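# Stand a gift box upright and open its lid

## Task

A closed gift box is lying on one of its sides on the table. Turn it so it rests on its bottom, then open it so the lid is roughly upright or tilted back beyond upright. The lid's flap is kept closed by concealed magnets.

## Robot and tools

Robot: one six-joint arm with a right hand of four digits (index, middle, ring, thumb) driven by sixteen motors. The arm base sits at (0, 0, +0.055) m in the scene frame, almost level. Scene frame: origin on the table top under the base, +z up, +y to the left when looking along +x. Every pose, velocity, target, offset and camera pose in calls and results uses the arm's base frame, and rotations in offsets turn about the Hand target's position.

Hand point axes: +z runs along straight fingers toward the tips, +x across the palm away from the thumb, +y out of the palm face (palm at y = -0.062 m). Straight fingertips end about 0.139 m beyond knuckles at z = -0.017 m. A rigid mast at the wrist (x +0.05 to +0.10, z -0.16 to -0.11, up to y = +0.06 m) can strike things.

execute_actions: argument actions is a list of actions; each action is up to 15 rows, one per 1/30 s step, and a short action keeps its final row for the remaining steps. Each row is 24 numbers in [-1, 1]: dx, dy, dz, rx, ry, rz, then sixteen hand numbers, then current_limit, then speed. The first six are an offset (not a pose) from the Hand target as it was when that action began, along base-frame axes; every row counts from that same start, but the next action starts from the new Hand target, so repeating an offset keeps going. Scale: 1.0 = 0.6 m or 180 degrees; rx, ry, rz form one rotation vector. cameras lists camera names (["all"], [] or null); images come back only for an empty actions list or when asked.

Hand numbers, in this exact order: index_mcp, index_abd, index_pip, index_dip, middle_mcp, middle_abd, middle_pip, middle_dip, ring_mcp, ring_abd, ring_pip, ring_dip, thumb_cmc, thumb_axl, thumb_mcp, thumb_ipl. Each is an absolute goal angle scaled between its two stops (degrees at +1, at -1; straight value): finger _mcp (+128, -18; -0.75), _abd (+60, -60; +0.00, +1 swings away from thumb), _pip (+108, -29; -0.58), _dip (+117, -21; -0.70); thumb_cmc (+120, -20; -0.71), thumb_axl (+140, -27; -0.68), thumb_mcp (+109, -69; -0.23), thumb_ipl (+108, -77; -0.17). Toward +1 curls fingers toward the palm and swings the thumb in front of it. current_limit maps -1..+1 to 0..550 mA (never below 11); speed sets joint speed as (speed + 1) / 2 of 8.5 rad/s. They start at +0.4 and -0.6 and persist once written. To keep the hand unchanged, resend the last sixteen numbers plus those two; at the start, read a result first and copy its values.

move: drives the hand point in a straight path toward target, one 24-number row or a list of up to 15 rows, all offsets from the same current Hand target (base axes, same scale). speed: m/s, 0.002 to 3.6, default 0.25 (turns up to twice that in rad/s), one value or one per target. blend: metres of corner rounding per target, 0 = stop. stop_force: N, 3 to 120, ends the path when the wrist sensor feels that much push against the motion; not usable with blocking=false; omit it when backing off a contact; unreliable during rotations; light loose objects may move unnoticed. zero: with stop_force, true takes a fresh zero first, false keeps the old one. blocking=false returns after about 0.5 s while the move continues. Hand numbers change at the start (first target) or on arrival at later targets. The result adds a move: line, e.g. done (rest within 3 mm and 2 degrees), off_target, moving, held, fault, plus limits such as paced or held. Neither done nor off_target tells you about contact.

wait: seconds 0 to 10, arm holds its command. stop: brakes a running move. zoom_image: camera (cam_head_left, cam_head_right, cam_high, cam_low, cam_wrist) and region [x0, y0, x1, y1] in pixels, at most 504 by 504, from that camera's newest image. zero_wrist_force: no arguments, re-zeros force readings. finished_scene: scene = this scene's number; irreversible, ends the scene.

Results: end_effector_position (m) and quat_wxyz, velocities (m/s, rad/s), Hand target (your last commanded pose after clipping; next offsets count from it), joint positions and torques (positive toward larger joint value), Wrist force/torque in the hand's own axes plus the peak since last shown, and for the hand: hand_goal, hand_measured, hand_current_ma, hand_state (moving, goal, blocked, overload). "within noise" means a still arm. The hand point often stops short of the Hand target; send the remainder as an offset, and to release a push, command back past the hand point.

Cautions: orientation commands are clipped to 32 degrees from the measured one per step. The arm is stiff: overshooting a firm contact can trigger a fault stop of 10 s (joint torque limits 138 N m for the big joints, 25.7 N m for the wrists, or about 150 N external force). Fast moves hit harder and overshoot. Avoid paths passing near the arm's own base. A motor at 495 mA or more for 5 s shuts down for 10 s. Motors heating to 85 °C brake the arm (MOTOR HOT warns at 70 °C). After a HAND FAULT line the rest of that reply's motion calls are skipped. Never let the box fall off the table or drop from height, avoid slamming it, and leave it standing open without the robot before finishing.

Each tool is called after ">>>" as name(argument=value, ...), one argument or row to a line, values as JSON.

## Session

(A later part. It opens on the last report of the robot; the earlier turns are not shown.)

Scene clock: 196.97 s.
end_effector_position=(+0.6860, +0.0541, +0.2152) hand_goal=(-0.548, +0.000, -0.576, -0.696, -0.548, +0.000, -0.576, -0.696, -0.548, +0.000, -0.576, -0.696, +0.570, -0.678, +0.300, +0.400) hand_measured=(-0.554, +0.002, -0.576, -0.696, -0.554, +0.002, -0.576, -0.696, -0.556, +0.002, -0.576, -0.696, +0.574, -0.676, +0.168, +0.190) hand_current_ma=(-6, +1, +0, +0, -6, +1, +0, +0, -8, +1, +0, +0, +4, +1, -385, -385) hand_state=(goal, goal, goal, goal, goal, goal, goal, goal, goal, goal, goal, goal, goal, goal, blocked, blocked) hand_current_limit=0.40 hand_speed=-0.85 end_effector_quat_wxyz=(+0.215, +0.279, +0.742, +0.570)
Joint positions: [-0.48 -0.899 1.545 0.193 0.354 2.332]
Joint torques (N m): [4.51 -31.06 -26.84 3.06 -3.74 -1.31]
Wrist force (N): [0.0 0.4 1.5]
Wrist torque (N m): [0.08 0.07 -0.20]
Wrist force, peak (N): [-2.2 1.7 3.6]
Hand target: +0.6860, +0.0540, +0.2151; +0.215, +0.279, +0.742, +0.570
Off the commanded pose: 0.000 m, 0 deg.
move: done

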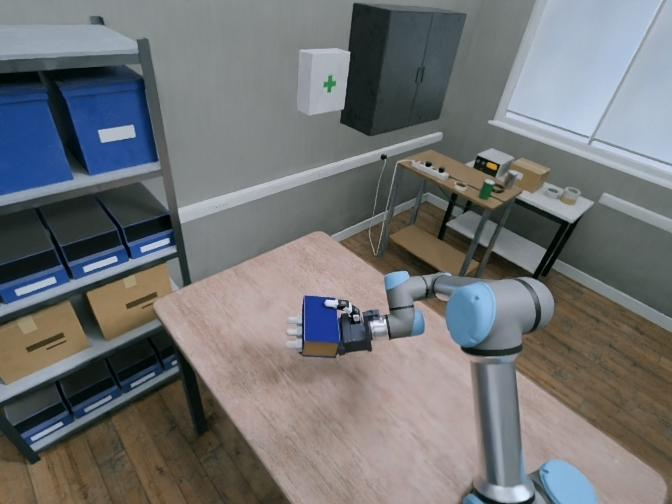

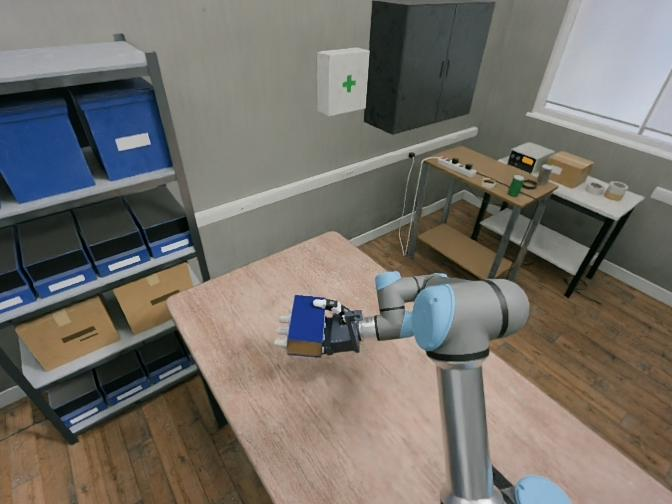

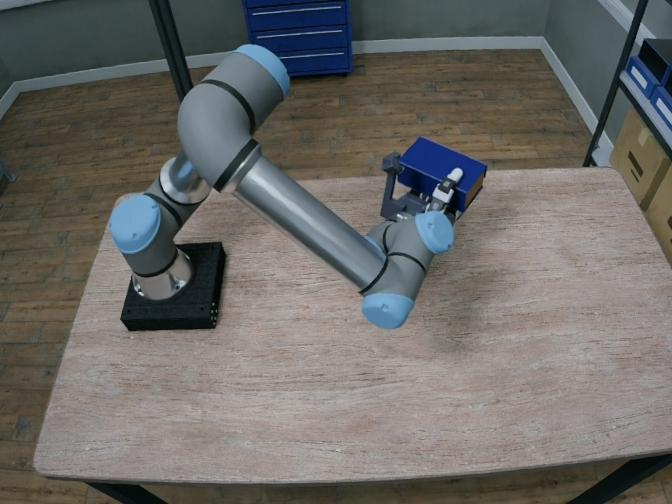

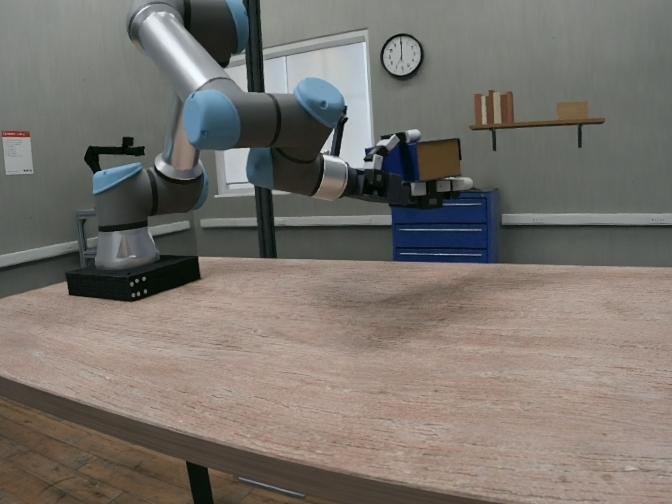

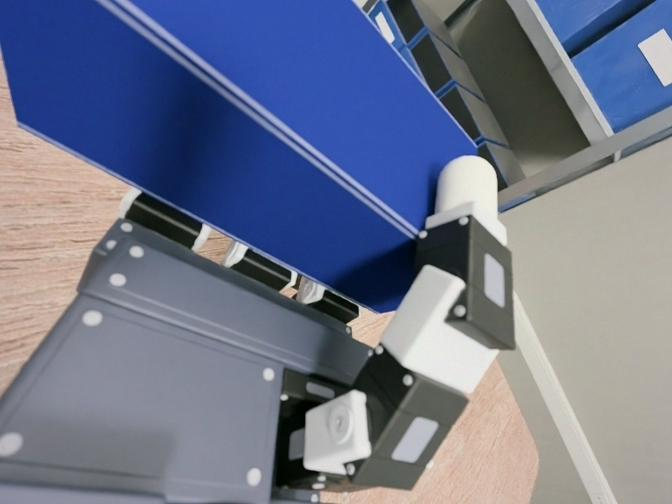

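>>> move(
  target=[
    [0,0,-0.19,-0.11,-0.125,0,-0.548,0,-0.576,-0.696,-0.548,0,-0.576,-0.696,-0.548,0,-0.576,-0.696,0.571,-0.678,0.3,0.4,0.4,-0.85],
  ],
  speed=0.2,
)

>>> move(
  target=[
    [0,0,-0.1,0,0,0,-0.548,0,-0.576,-0.696,-0.548,0,-0.576,-0.696,-0.548,0,-0.576,-0.696,0.571,-0.678,0.3,0.4,0.4,-0.85],
  ],
  speed=0.03,
  stop_force=4,
  cameras=["all"],
)

>>> zoom_image(
  camera="cam_low",
  region=[300, 180, 520, 340],
)

Scene clock: 205.50 s.
end_effector_position=(+0.6861, +0.0539, +0.1011) hand_goal=(-0.548, +0.000, -0.576, -0.696, -0.548, +0.000, -0.576, -0.696, -0.548, +0.000, -0.576, -0.696, +0.570, -0.678, +0.300, +0.400) hand_measured=(-0.554, +0.002, -0.576, -0.696, -0.554, +0.002, -0.576, -0.696, -0.556, +0.002, -0.576, -0.696, +0.574, -0.676, +0.168, +0.190) hand_current_ma=(-6, +1, +0, +0, -6, +1, +0, +0, -8, +1, +0, +0, +4, +1, -385, -385) hand_state=(goal, goal, goal, goal, goal, goal, goal, goal, goal, goal, goal, goal, goal, goal, blocked, blocked) hand_current_limit=0.40 hand_speed=-0.85 end_effector_quat_wxyz=(+0.400, +0.123, +0.773, +0.478)
Joint positions: [-0.487 -0.743 1.599 -0.287 0.429 2.076]
Joint torques (N m): [10.44 -34.43 -5.85 -0.86 1.05 1.63]
Wrist force (N): [-0.4 0.9 2.4]
Wrist torque (N m): [0.05 0.05 -0.11]
Wrist force, peak (N): [-0.5 1.1 2.7]
Hand target: +0.6860, +0.0540, +0.1011; +0.400, +0.123, +0.773, +0.478
Off the commanded pose: 0.000 m, 0 deg.
move: done

Scene clock: 207.37 s.
end_effector_position=(+0.6860, +0.0540, +0.0787) hand_goal=(-0.548, +0.000, -0.576, -0.696, -0.548, +0.000, -0.576, -0.696, -0.548, +0.000, -0.576, -0.696, +0.570, -0.678, +0.300, +0.400) hand_measured=(-0.554, +0.002, -0.576, -0.696, -0.554, +0.002, -0.576, -0.696, -0.550, +0.002, -0.576, -0.696, +0.574, -0.676, +0.168, +0.190) hand_current_ma=(-6, +1, +0, +0, -6, +1, +0, +0, -1, +1, +0, +0, +4, +1, -385, -385) hand_state=(goal, goal, goal, goal, goal, goal, goal, goal, goal, goal, goal, goal, goal, goal, blocked, blocked) hand_current_limit=0.40 hand_speed=-0.85 end_effector_quat_wxyz=(+0.400, +0.122, +0.773, +0.478)
Joint positions: [-0.486 -0.703 1.596 -0.325 0.429 2.076]
Joint torques (N m): [12.26 -58.15 -4.84 2.41 0.92 -0.82]
Wrist force (N): [-0.9 2.4 2.3]
Wrist torque (N m): [0.13 0.06 -0.08]
Wrist force, peak (N): [-10.2 15.8 -4.8]
Hand target: +0.6860, +0.0540, +0.0787; +0.400, +0.122, +0.773, +0.478 (not the last commanded pose)
Off the commanded pose: 0.038 m, 0 deg.
move: contact

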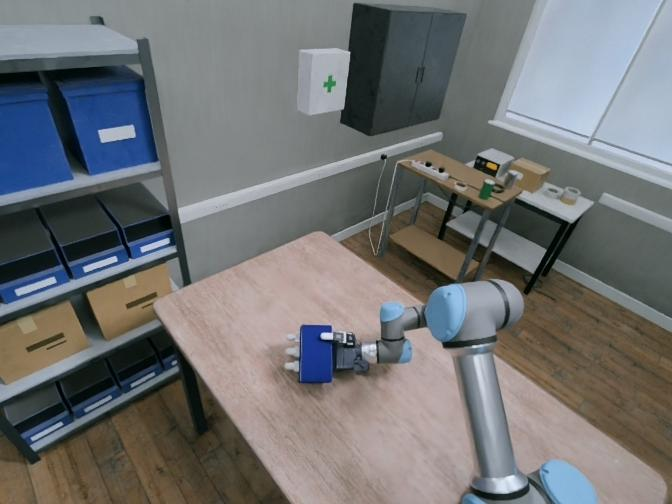

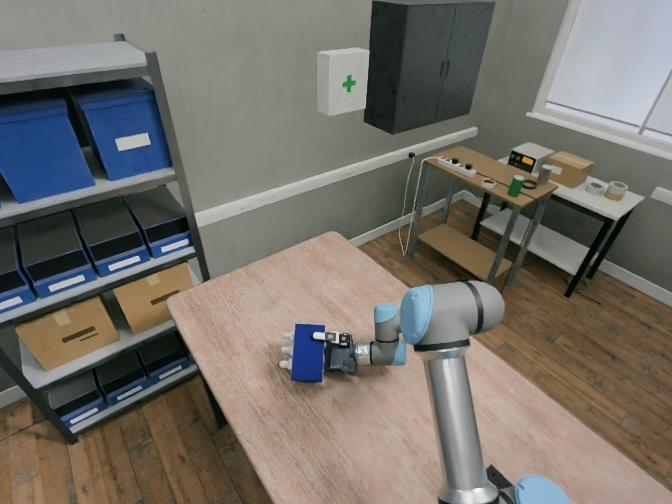

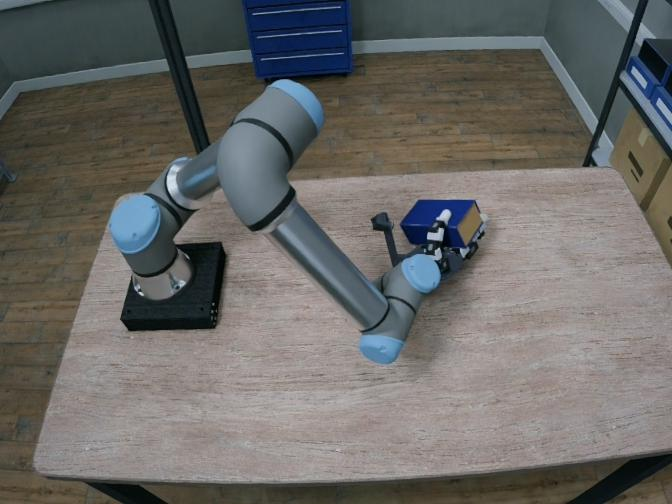

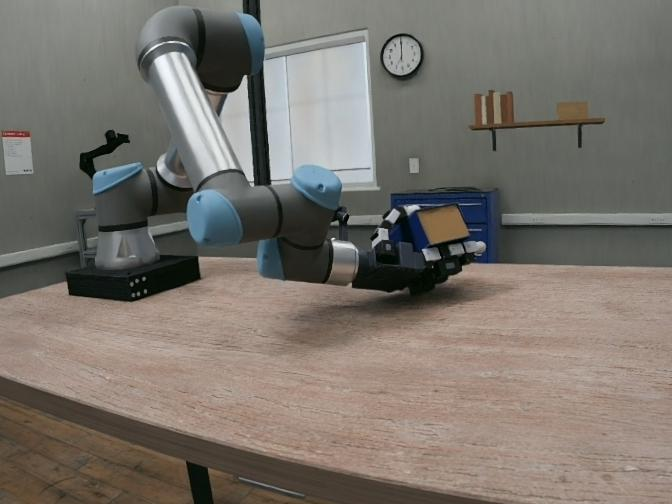

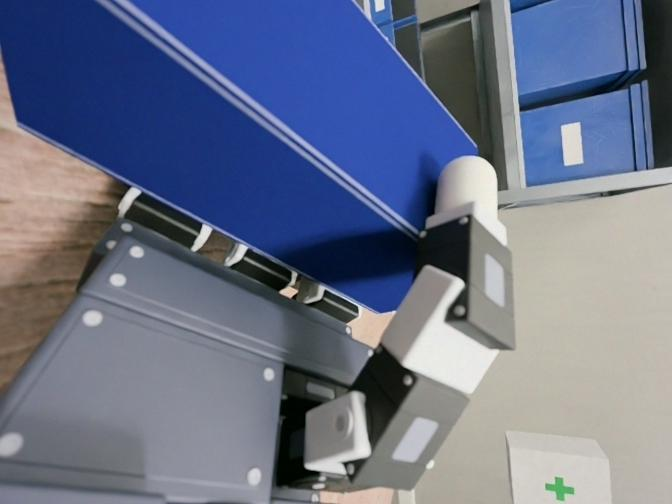

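Scaled by 2.291 from the camera's 672x504 image, which has a finer 960x720 frame.

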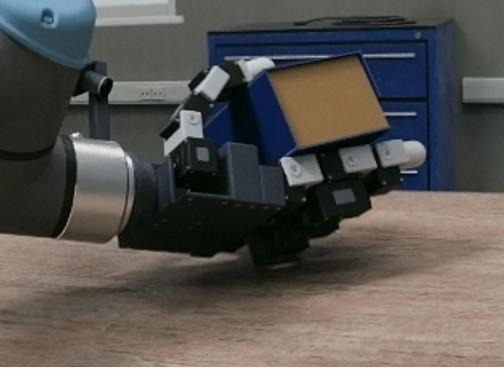

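>>> move(
  target=[
    [0,0,0.06,-0.09,-0.068,0,-0.548,0,-0.576,-0.696,-0.548,0,-0.576,-0.696,-0.548,0,-0.576,-0.696,0.571,-0.678,0.3,0.4,0.4,-0.85],
  ],
  speed=0.2,
)

>>> move(
  target=[
    [0,0,-0.12,0,0,0,-0.548,0,-0.576,-0.696,-0.548,0,-0.576,-0.696,-0.548,0,-0.576,-0.696,0.571,-0.678,0.3,0.4,0.4,-0.85],
  ],
  speed=0.03,
  stop_force=4,
  cameras=["all"],
)

>>> zoom_image(
  camera="cam_low",
  region=[300, 180, 520, 340],
)

>>> zoom_image(
  camera="cam_head_left",
  region=[270, 270, 430, 400],
)

Scene clock: 215.53 s.
end_effector_position=(+0.6860, +0.0540, +0.1147) hand_goal=(-0.548, +0.000, -0.576, -0.696, -0.548, +0.000, -0.576, -0.696, -0.548, +0.000, -0.576, -0.696, +0.570, -0.678, +0.300, +0.400) hand_measured=(-0.554, +0.002, -0.576, -0.696, -0.554, +0.002, -0.576, -0.696, -0.554, +0.002, -0.576, -0.696, +0.574, -0.676, +0.168, +0.190) hand_current_ma=(-6, +1, +0, +0, -6, +1, +0, +0, -6, +1, +0, +0, +4, +1, -385, -385) hand_state=(goal, goal, goal, goal, goal, goal, goal, goal, goal, goal, goal, goal, goal, goal, blocked, blocked) hand_current_limit=0.40 hand_speed=-0.85 end_effector_quat_wxyz=(+0.493, +0.014, +0.785, +0.375)
Joint positions: [-0.493 -0.798 1.592 -0.286 0.5 1.783]
Joint torques (N m): [-12.33 -59.43 -24.49 2.15 1.2 -1.89]
Wrist force (N): [-0.7 1.3 2.5]
Wrist torque (N m): [0.15 0.09 -0.04]
Wrist force, peak (N): [-1.1 2.4 2.6]
Hand target: +0.6860, +0.0540, +0.1147; +0.493, +0.014, +0.785, +0.375
Off the commanded pose: 0.000 m, 0 deg.
move: done

Scene clock: 217.90 s.
end_effector_position=(+0.6860, +0.0540, +0.0766) hand_goal=(-0.548, +0.000, -0.576, -0.696, -0.548, +0.000, -0.576, -0.696, -0.548, +0.000, -0.576, -0.696, +0.570, -0.678, +0.300, +0.400) hand_measured=(-0.554, +0.002, -0.576, -0.696, -0.554, +0.002, -0.576, -0.696, -0.546, +0.002, -0.576, -0.696, +0.574, -0.676, +0.168, +0.190) hand_current_ma=(-6, +1, +0, +0, -6, +1, +0, +0, +1, +1, +0, +0, +4, +1, -385, -385) hand_state=(goal, goal, goal, goal, goal, goal, goal, goal, goal, goal, goal, goal, goal, goal, blocked, blocked) hand_current_limit=0.40 hand_speed=-0.85 end_effector_quat_wxyz=(+0.493, +0.014, +0.785, +0.375)
Joint positions: [-0.493 -0.732 1.593 -0.353 0.5 1.783]
Joint torques (N m): [0.72 -59.76 -5.31 2.41 -0.09 -1.54]
Wrist force (N): [-1.4 2.0 2.7]
Wrist torque (N m): [0.13 0.07 -0.04]
Wrist force, peak (N): [-9.5 5.7 -1.0]
Hand target: +0.6860, +0.0540, +0.0766; +0.493, +0.014, +0.785, +0.375 (not the last commanded pose)
Off the commanded pose: 0.034 m, 0 deg.
move: contact

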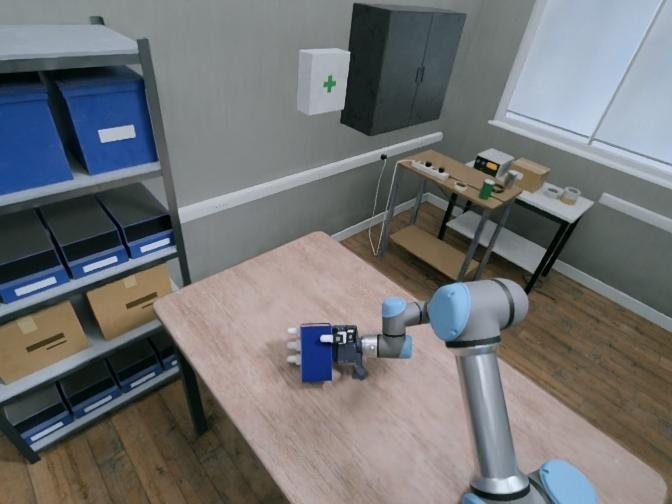

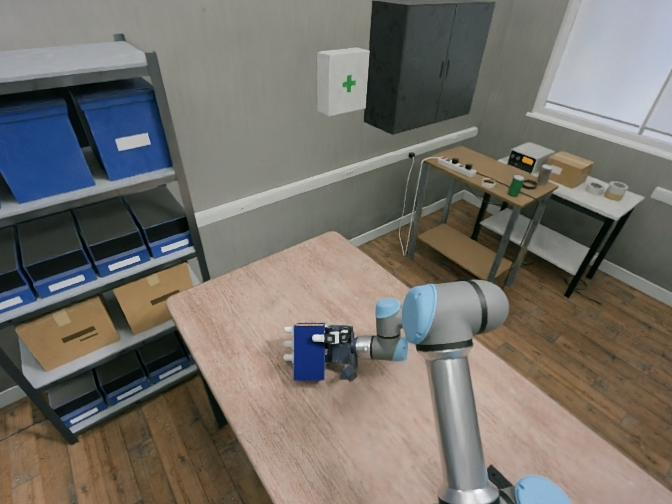

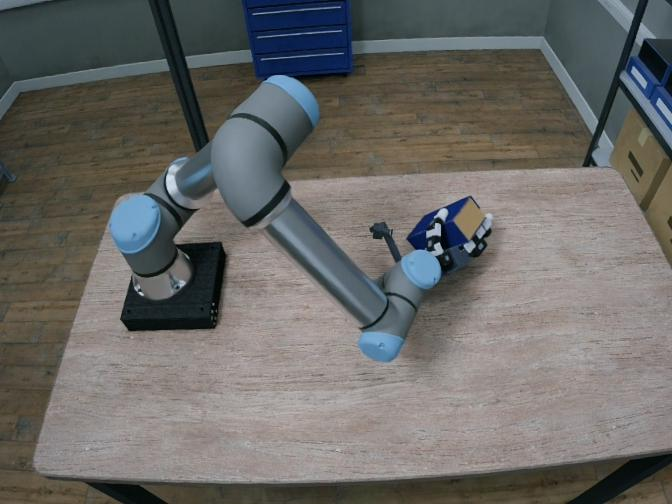

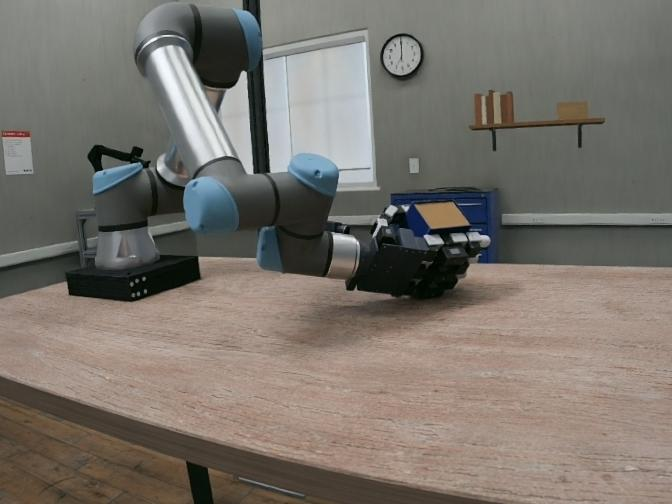

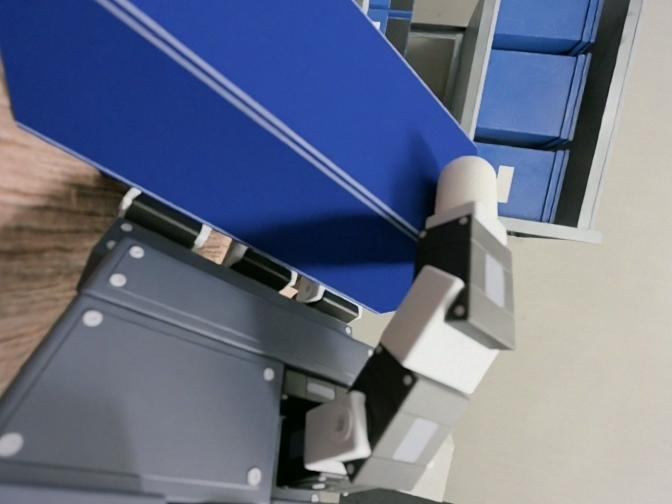

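Scaled by 2.291 from the camera's 672x504 image, which has a finer 960x720 frame.

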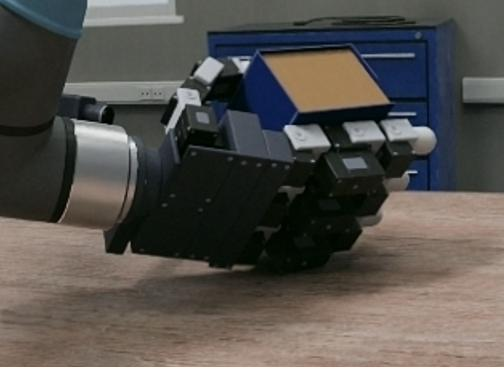

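Scaled by 3.150 from the camera's 672x504 image, which has a finer 960x720 frame.

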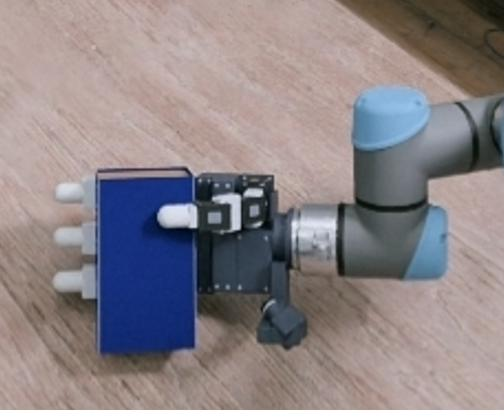

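>>> move(
  target=[
    [0,0,0,0,0,0,-0.548,0,-0.576,-0.696,-0.548,0,-0.576,-0.696,-0.548,0,-0.576,-0.696,0.571,-0.678,0.05,0,0.4,-0.85],
    [-0.05,-0.057,0.008,0,0,0,-0.548,0,-0.576,-0.696,-0.548,0,-0.576,-0.696,-0.548,0,-0.576,-0.696,0.571,-0.678,0.05,0,0.4,-0.85],
  ],
  speed=0.06,
  cameras=["all"],
)

>>> zoom_image(
  camera="cam_low",
  region=[300, 180, 520, 340],
)

>>> zoom_image(
  camera="cam_high",
  region=[370, 150, 530, 310],
)

Scene clock: 239.20 s.
end_effector_position=(+0.6560, +0.0199, +0.0814) hand_goal=(-0.548, +0.000, -0.576, -0.696, -0.548, +0.000, -0.576, -0.696, -0.548, +0.000, -0.576, -0.696, +0.570, -0.678, +0.050, +0.000) hand_measured=(-0.556, +0.002, -0.578, -0.696, -0.554, +0.002, -0.576, -0.696, -0.552, +0.002, -0.576, -0.696, +0.576, -0.676, +0.056, +0.004) hand_current_ma=(-8, +1, -1, +0, -6, +1, +0, +0, -3, +1, +0, +0, +5, +1, +8, +4) hand_state=(goal, goal, goal, goal, goal, goal, goal, goal, goal, goal, goal, goal, goal, goal, goal, goal) hand_current_limit=0.40 hand_speed=-0.85 end_effector_quat_wxyz=(+0.493, +0.014, +0.785, +0.375)
Joint positions: [-0.58 -0.75 1.635 -0.284 0.426 1.68]
Joint torques (N m): [-12.47 -56.82 -3.57 2.59 -3.59 -1.8]
Wrist force (N): [-1.8 1.9 2.7]
Wrist torque (N m): [0.13 0.10 -0.03]
Wrist force, peak (N): [-1.9 3.3 2.9]
Hand target: +0.6560, +0.0198, +0.0814; +0.493, +0.014, +0.785, +0.375
Off the commanded pose: 0.000 m, 0 deg.
move: done

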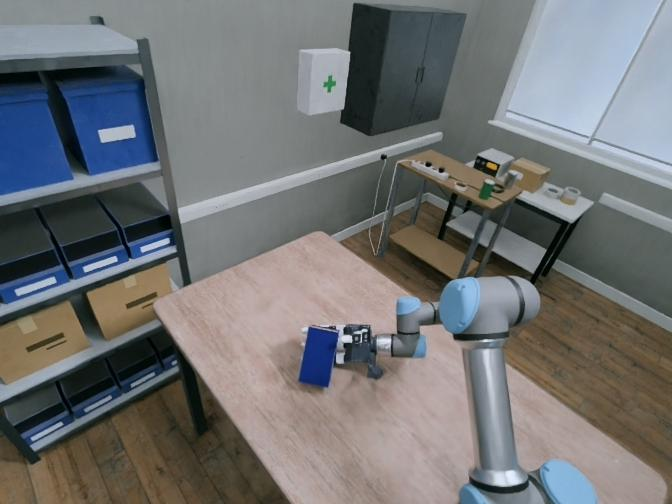

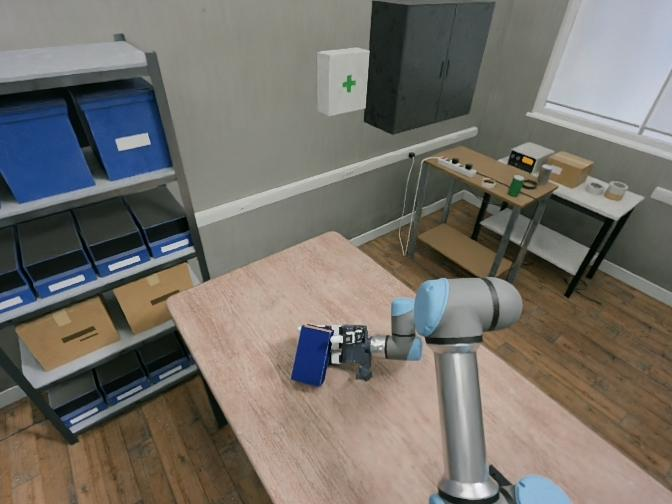

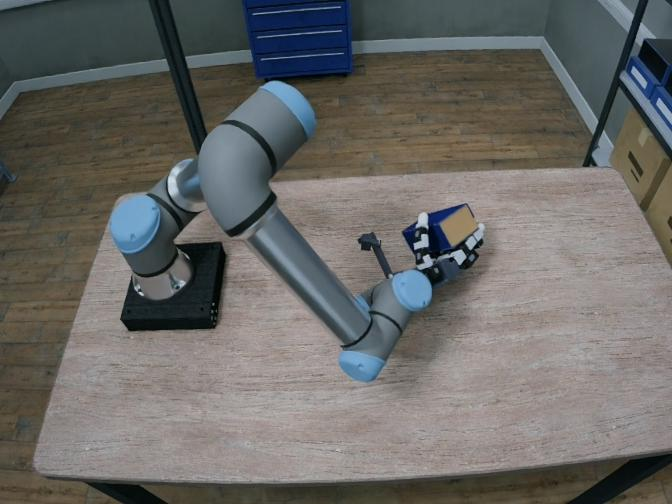

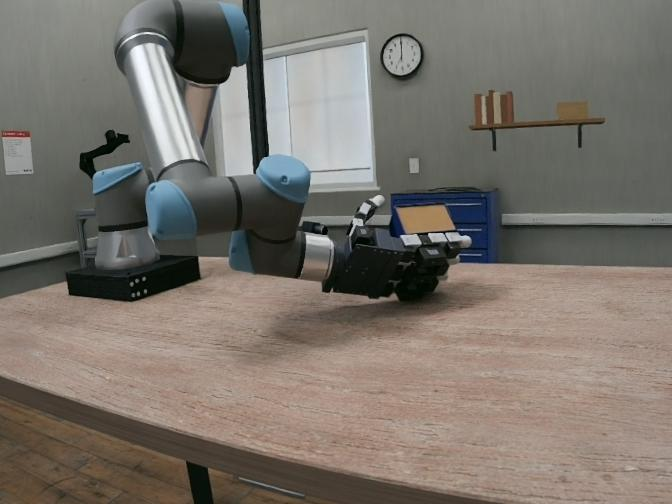

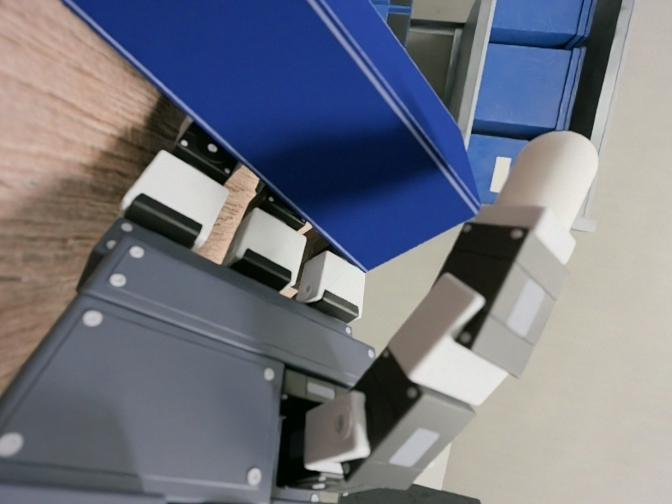

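Scaled by 2.291 from the camera's 672x504 image, which has a finer 960x720 frame.

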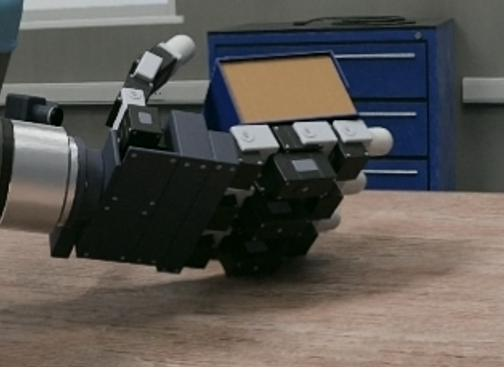

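Scaled by 3.150 from the camera's 672x504 image, which has a finer 960x720 frame.

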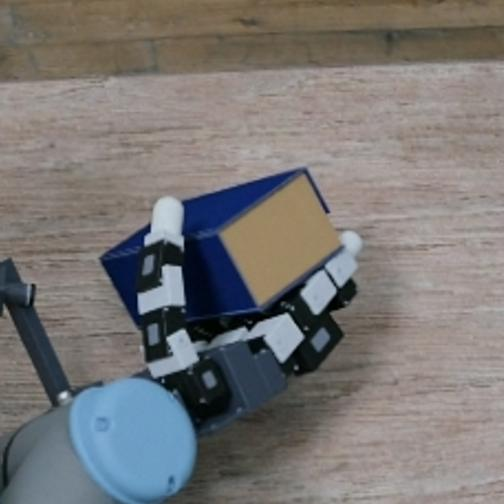

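>>> move(
  target=[
    [0.056,-0.05,-0.028,0.0917,0.104,0,-0.548,0,-0.576,-0.696,-0.548,0,-0.576,-0.696,-0.548,0,-0.576,-0.696,0.571,-0.678,0.05,0,0.4,-0.85],
  ],
  speed=0.1,
  cameras=["cam_low","cam_high","cam_head_left"],
)

>>> zoom_image(
  camera="cam_low",
  region=[300, 180, 520, 340],
)

>>> zoom_image(
  camera="cam_high",
  region=[370, 150, 530, 310],
)

Scene clock: 246.77 s.
end_effector_position=(+0.6896, -0.0101, +0.0646) hand_goal=(-0.548, +0.000, -0.576, -0.696, -0.548, +0.000, -0.576, -0.696, -0.548, +0.000, -0.576, -0.696, +0.570, -0.678, +0.050, +0.000) hand_measured=(-0.556, +0.002, -0.578, -0.696, -0.554, +0.002, -0.576, -0.696, -0.218, +0.004, -0.580, -0.696, +0.576, -0.676, +0.056, +0.004) hand_current_ma=(-9, +1, -1, +0, -6, +1, +0, +0, +385, +3, -3, +0, +5, +1, +8, +4) hand_state=(goal, goal, goal, goal, goal, goal, goal, goal, blocked, goal, goal, goal, goal, goal, goal, goal) hand_current_limit=0.40 hand_speed=-0.85 end_effector_quat_wxyz=(+0.352, +0.144, +0.793, +0.476)
Joint positions: [-0.591 -0.584 1.407 0.127 0.377 1.769]
Joint torques (N m): [-8.49 -17.1 -12.33 2.3 1.95 -3.38]
Wrist force (N): [-23.5 32.0 -8.6]
Wrist torque (N m): [1.13 0.54 -0.10]
Wrist force, peak (N): [-55.6 49.8 -27.1]
Hand target: +0.6896, -0.0102, +0.0646; +0.352, +0.144, +0.793, +0.476
Off the commanded pose: 0.000 m, 0 deg.
move: done
Images, in order (width x height): cam_head_left 672x504, cam_high 672x504, cam_low 672x504.

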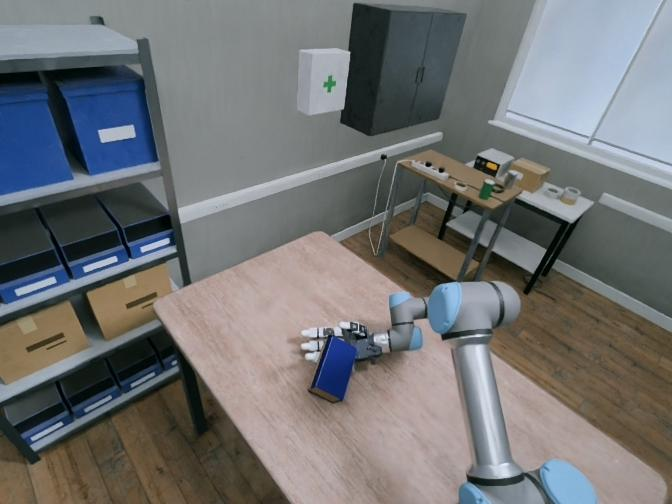

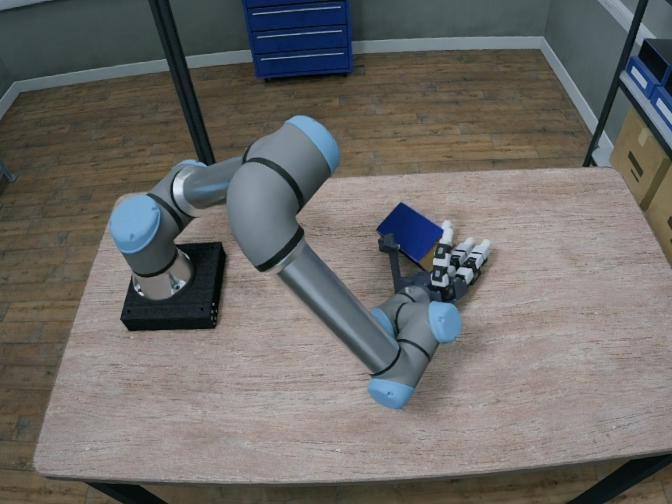

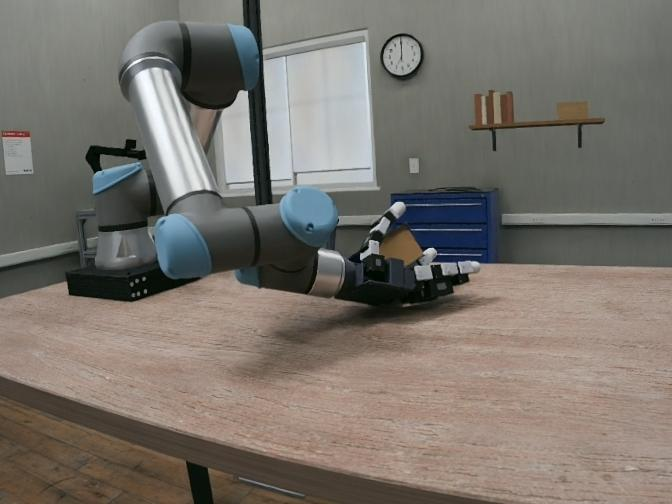

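Scaled by 2.291 from the camera's 672x504 image, which has a finer 960x720 frame.

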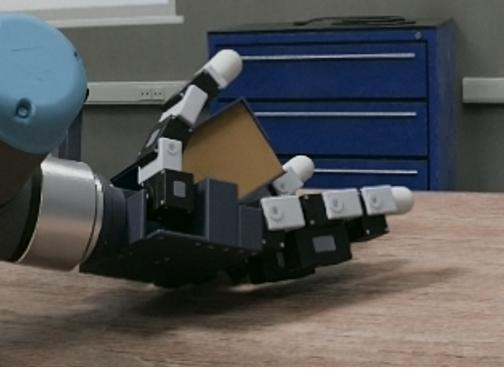

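Scaled by 3.150 from the camera's 672x504 image, which has a finer 960x720 frame.

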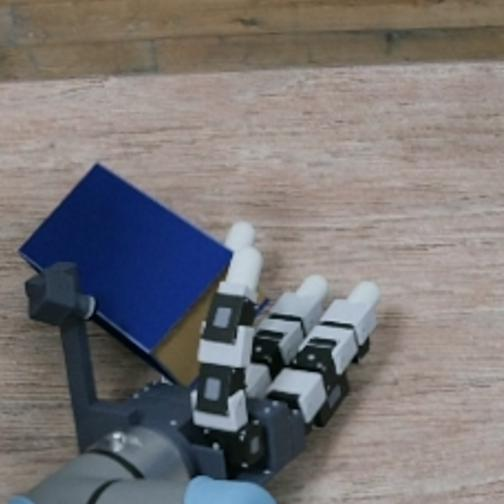

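>>> move(
  target=[
    [0,0,0.02,0,0,0,-0.548,0,-0.576,-0.696,-0.548,0,-0.576,-0.696,-0.548,0,-0.576,-0.696,0.571,-0.678,0.05,0,0.4,-0.85],
    [0.04,-0.06,0.02,0.05,0.057,0,-0.548,0,-0.576,-0.696,-0.548,0,-0.576,-0.696,-0.548,0,-0.576,-0.696,0.571,-0.678,0.05,0,0.4,-0.85],
  ],
  speed=0.06,
  cameras=["cam_low","cam_high","cam_head_left","cam_wrist"],
)

>>> zoom_image(
  camera="cam_low",
  region=[300, 180, 520, 340],
)

>>> zoom_image(
  camera="cam_high",
  region=[370, 150, 530, 310],
)

Scene clock: 254.97 s.
end_effector_position=(+0.7136, -0.0461, +0.0766) hand_goal=(-0.548, +0.000, -0.576, -0.696, -0.548, +0.000, -0.576, -0.696, -0.548, +0.000, -0.576, -0.696, +0.570, -0.678, +0.050, +0.000) hand_measured=(-0.556, +0.002, -0.578, -0.696, -0.556, +0.002, -0.576, -0.696, -0.562, +0.004, -0.580, -0.696, +0.576, -0.676, +0.056, +0.004) hand_current_ma=(-9, +1, -1, +0, -9, +1, +0, +0, -19, +3, -3, +0, +5, +1, +8, +4) hand_state=(goal, goal, goal, goal, goal, goal, goal, goal, goal, goal, goal, goal, goal, goal, goal, goal) hand_current_limit=0.40 hand_speed=-0.85 end_effector_quat_wxyz=(+0.267, +0.214, +0.782, +0.522)
Joint positions: [-0.619 -0.488 1.22 0.486 0.34 1.735]
Joint torques (N m): [-12.43 -41.6 -24.03 3.99 -4.19 -2.12]
Wrist force (N): [-0.7 0.9 1.3]
Wrist torque (N m): [0.11 0.11 -0.10]
Wrist force, peak (N): [-23.3 32.4 -8.9]
Hand target: +0.7136, -0.0462, +0.0766; +0.267, +0.213, +0.782, +0.522
Off the commanded pose: 0.000 m, 0 deg.
move: done
Images, in order (width x height): cam_head_left 672x504, cam_high 672x504, cam_low 672x504, cam_wrist 672x504.

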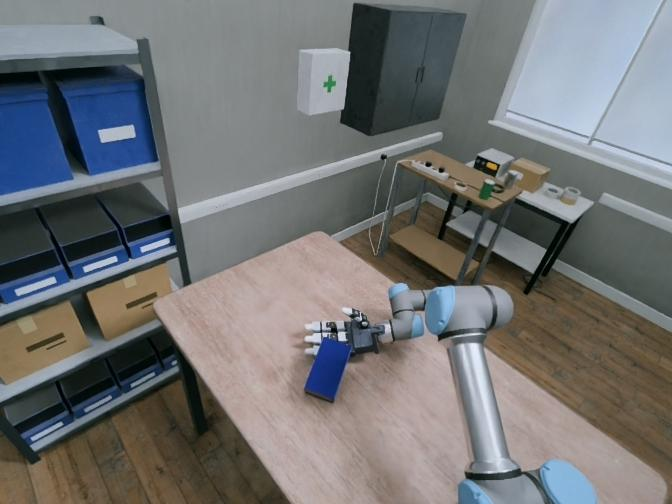

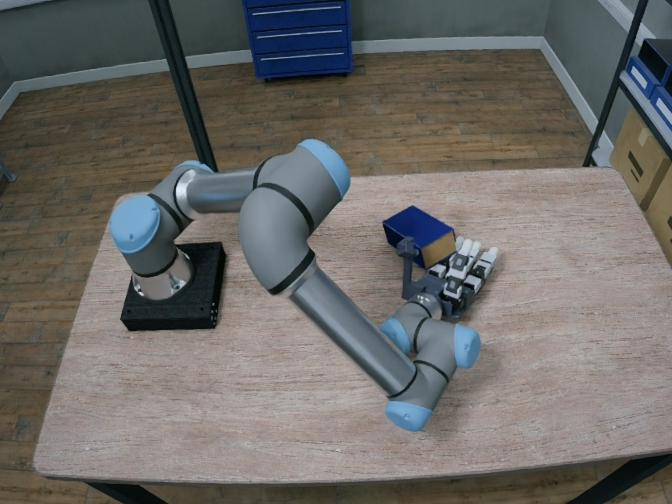

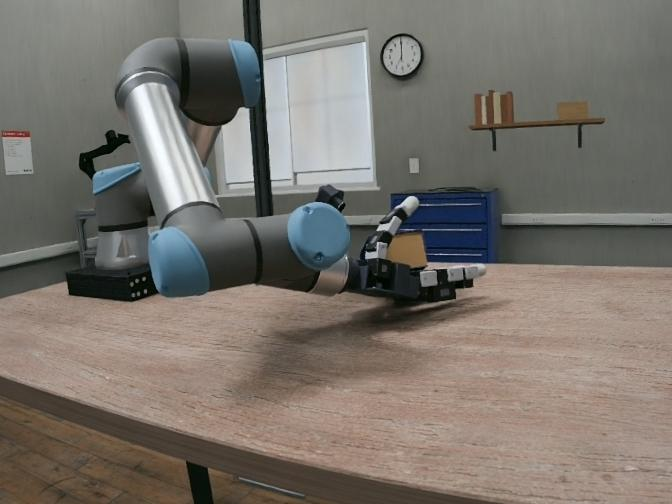

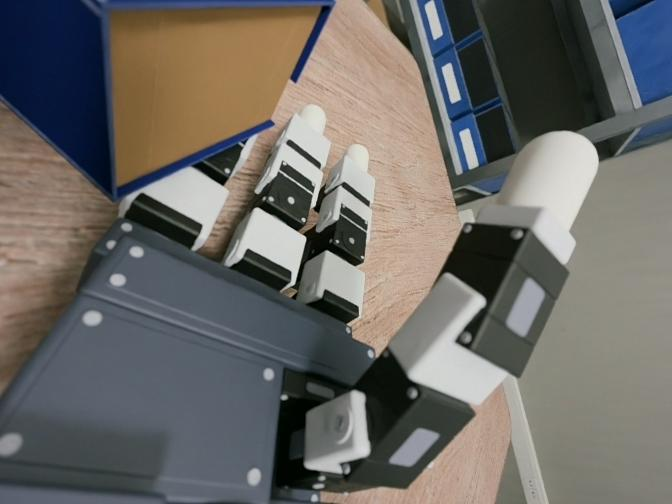

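Scaled by 2.291 from the camera's 672x504 image, which has a finer 960x720 frame.

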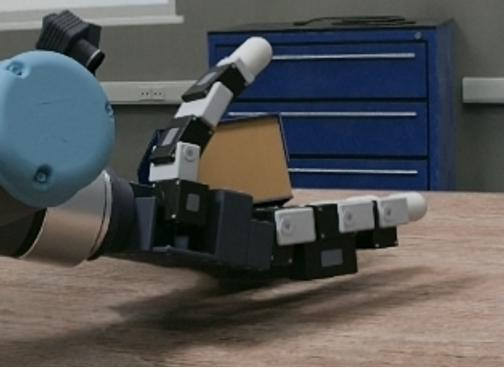

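Scaled by 3.150 from the camera's 672x504 image, which has a finer 960x720 frame.

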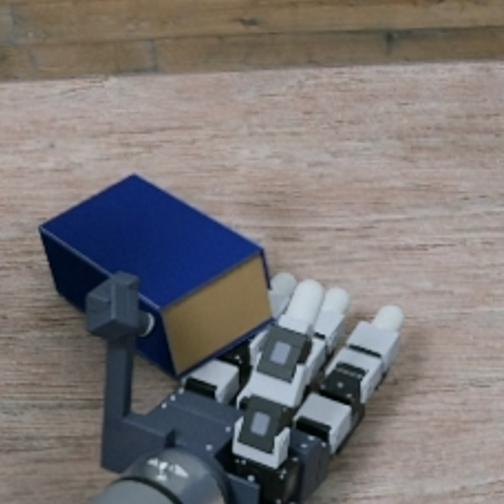

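>>> move(
  target=[
    [0,-0.015,-0.06,0,0,0,-0.548,0,-0.576,-0.696,-0.548,0,-0.576,-0.696,-0.548,0,-0.576,-0.696,0.571,-0.678,0.05,0,0.4,-0.85],
  ],
  speed=0.03,
  stop_force=4,
)

>>> move(
  target=[
    [0.06,-0.13,0.004,0,0,0,-0.548,0,-0.576,-0.696,-0.548,0,-0.576,-0.696,-0.548,0,-0.576,-0.696,0.571,-0.678,0.05,0,0.4,-0.85],
  ],
  speed=0.08,
  cameras=["all"],
)

>>> zoom_image(
  camera="cam_high",
  region=[370, 150, 530, 310],
)

Scene clock: 261.57 s.
end_effector_position=(+0.7135, -0.0479, +0.0695) hand_goal=(-0.548, +0.000, -0.576, -0.696, -0.548, +0.000, -0.576, -0.696, -0.548, +0.000, -0.576, -0.696, +0.570, -0.678, +0.050, +0.000) hand_measured=(-0.556, +0.002, -0.578, -0.696, -0.556, +0.002, -0.576, -0.696, -0.552, +0.004, -0.580, -0.696, +0.576, -0.676, +0.056, +0.004) hand_current_ma=(-9, +1, -1, +0, -9, +1, +0, +0, -2, +2, -3, +0, +5, +1, +8, +4) hand_state=(goal, goal, goal, goal, goal, goal, goal, goal, goal, goal, goal, goal, goal, goal, goal, goal) hand_current_limit=0.40 hand_speed=-0.85 end_effector_quat_wxyz=(+0.267, +0.214, +0.781, +0.522)
Joint positions: [-0.622 -0.473 1.213 0.485 0.339 1.729]
Joint torques (N m): [14.68 -65.53 -5.25 3.66 0.46 1.84]
Wrist force (N): [-1.6 2.6 0.9]
Wrist torque (N m): [0.14 0.15 -0.12]
Wrist force, peak (N): [-1.7 5.2 -0.8]
Hand target: +0.7135, -0.0479, +0.0695; +0.267, +0.214, +0.781, +0.522 (not the last commanded pose)
Off the commanded pose: 0.030 m, 0 deg.
move: contact

Scene clock: 263.30 s.
end_effector_position=(+0.7495, -0.1259, +0.0719) hand_goal=(-0.548, +0.000, -0.576, -0.696, -0.548, +0.000, -0.576, -0.696, -0.548, +0.000, -0.576, -0.696, +0.570, -0.678, +0.050, +0.000) hand_measured=(-0.556, +0.002, -0.578, -0.696, -0.556, +0.002, -0.576, -0.696, -0.556, +0.004, -0.580, -0.696, +0.574, -0.676, +0.056, +0.004) hand_current_ma=(-9, +1, -1, +0, -9, +1, +0, +0, -9, +2, -3, +0, +4, +1, +8, +4) hand_state=(goal, goal, goal, goal, goal, goal, goal, goal, goal, goal, goal, goal, goal, goal, goal, goal) hand_current_limit=0.40 hand_speed=-0.85 end_effector_quat_wxyz=(+0.267, +0.214, +0.781, +0.522)
Joint positions: [-0.687 -0.29 0.849 0.852 0.322 1.532]
Joint torques (N m): [-12.67 -45.95 -25.38 3.83 -4.01 -2.1]
Wrist force (N): [-0.9 1.5 1.4]
Wrist torque (N m): [0.06 0.15 -0.08]
Wrist force, peak (N): [-0.8 2.7 1.3]
Hand target: +0.7495, -0.1259, +0.0719; +0.267, +0.214, +0.781, +0.522
Off the commanded pose: 0.000 m, 0 deg.
move: done

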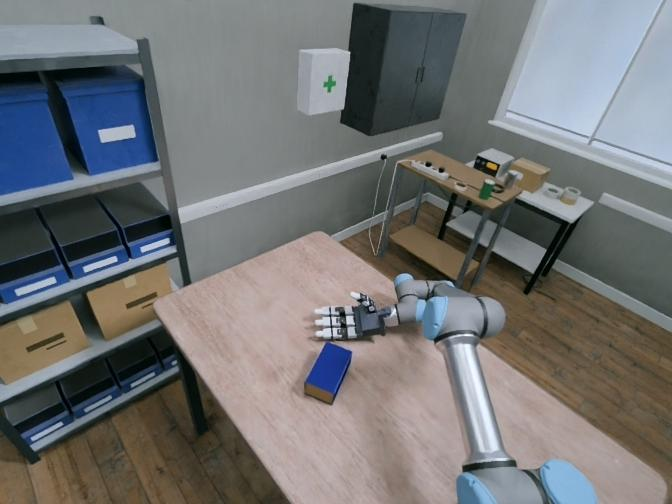

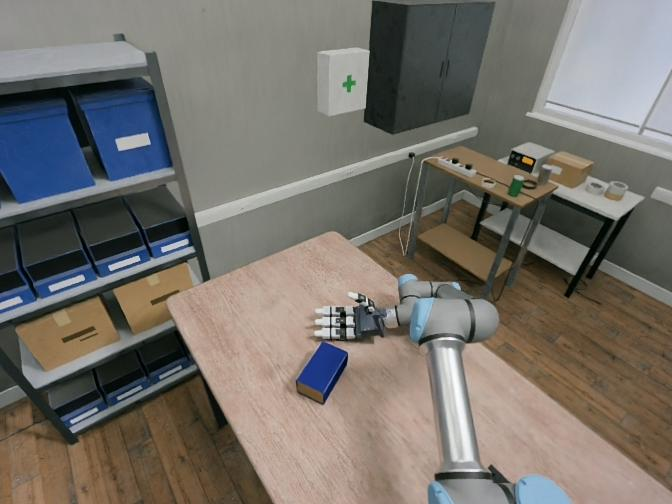

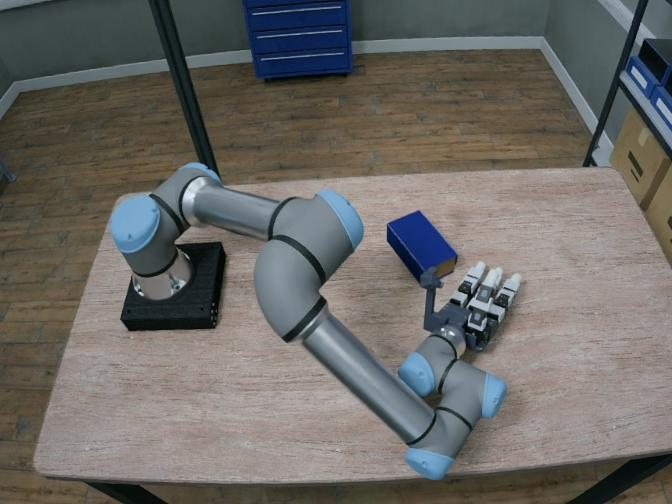

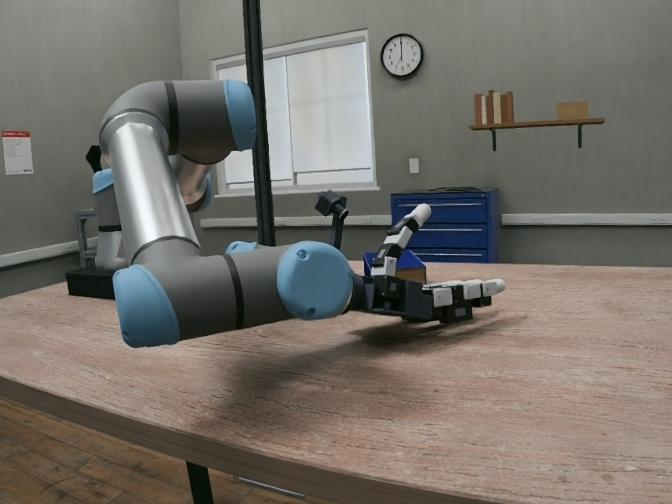

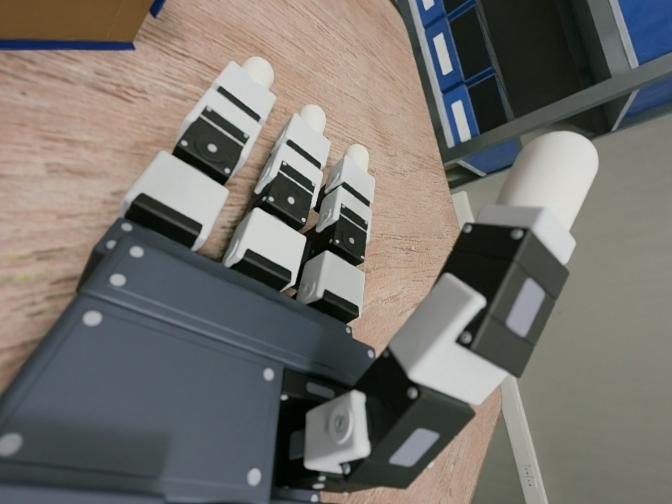

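Scaled by 3.150 from the camera's 672x504 image, which has a finer 960x720 frame.

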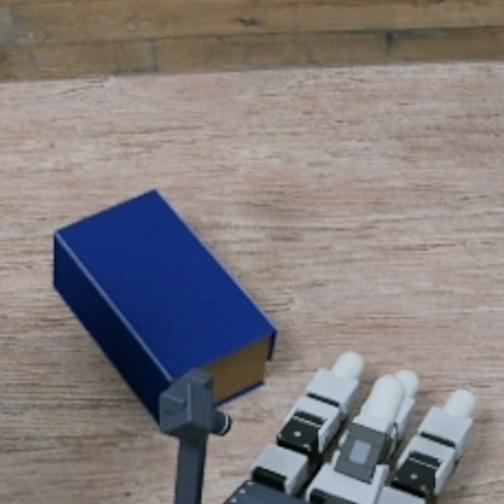

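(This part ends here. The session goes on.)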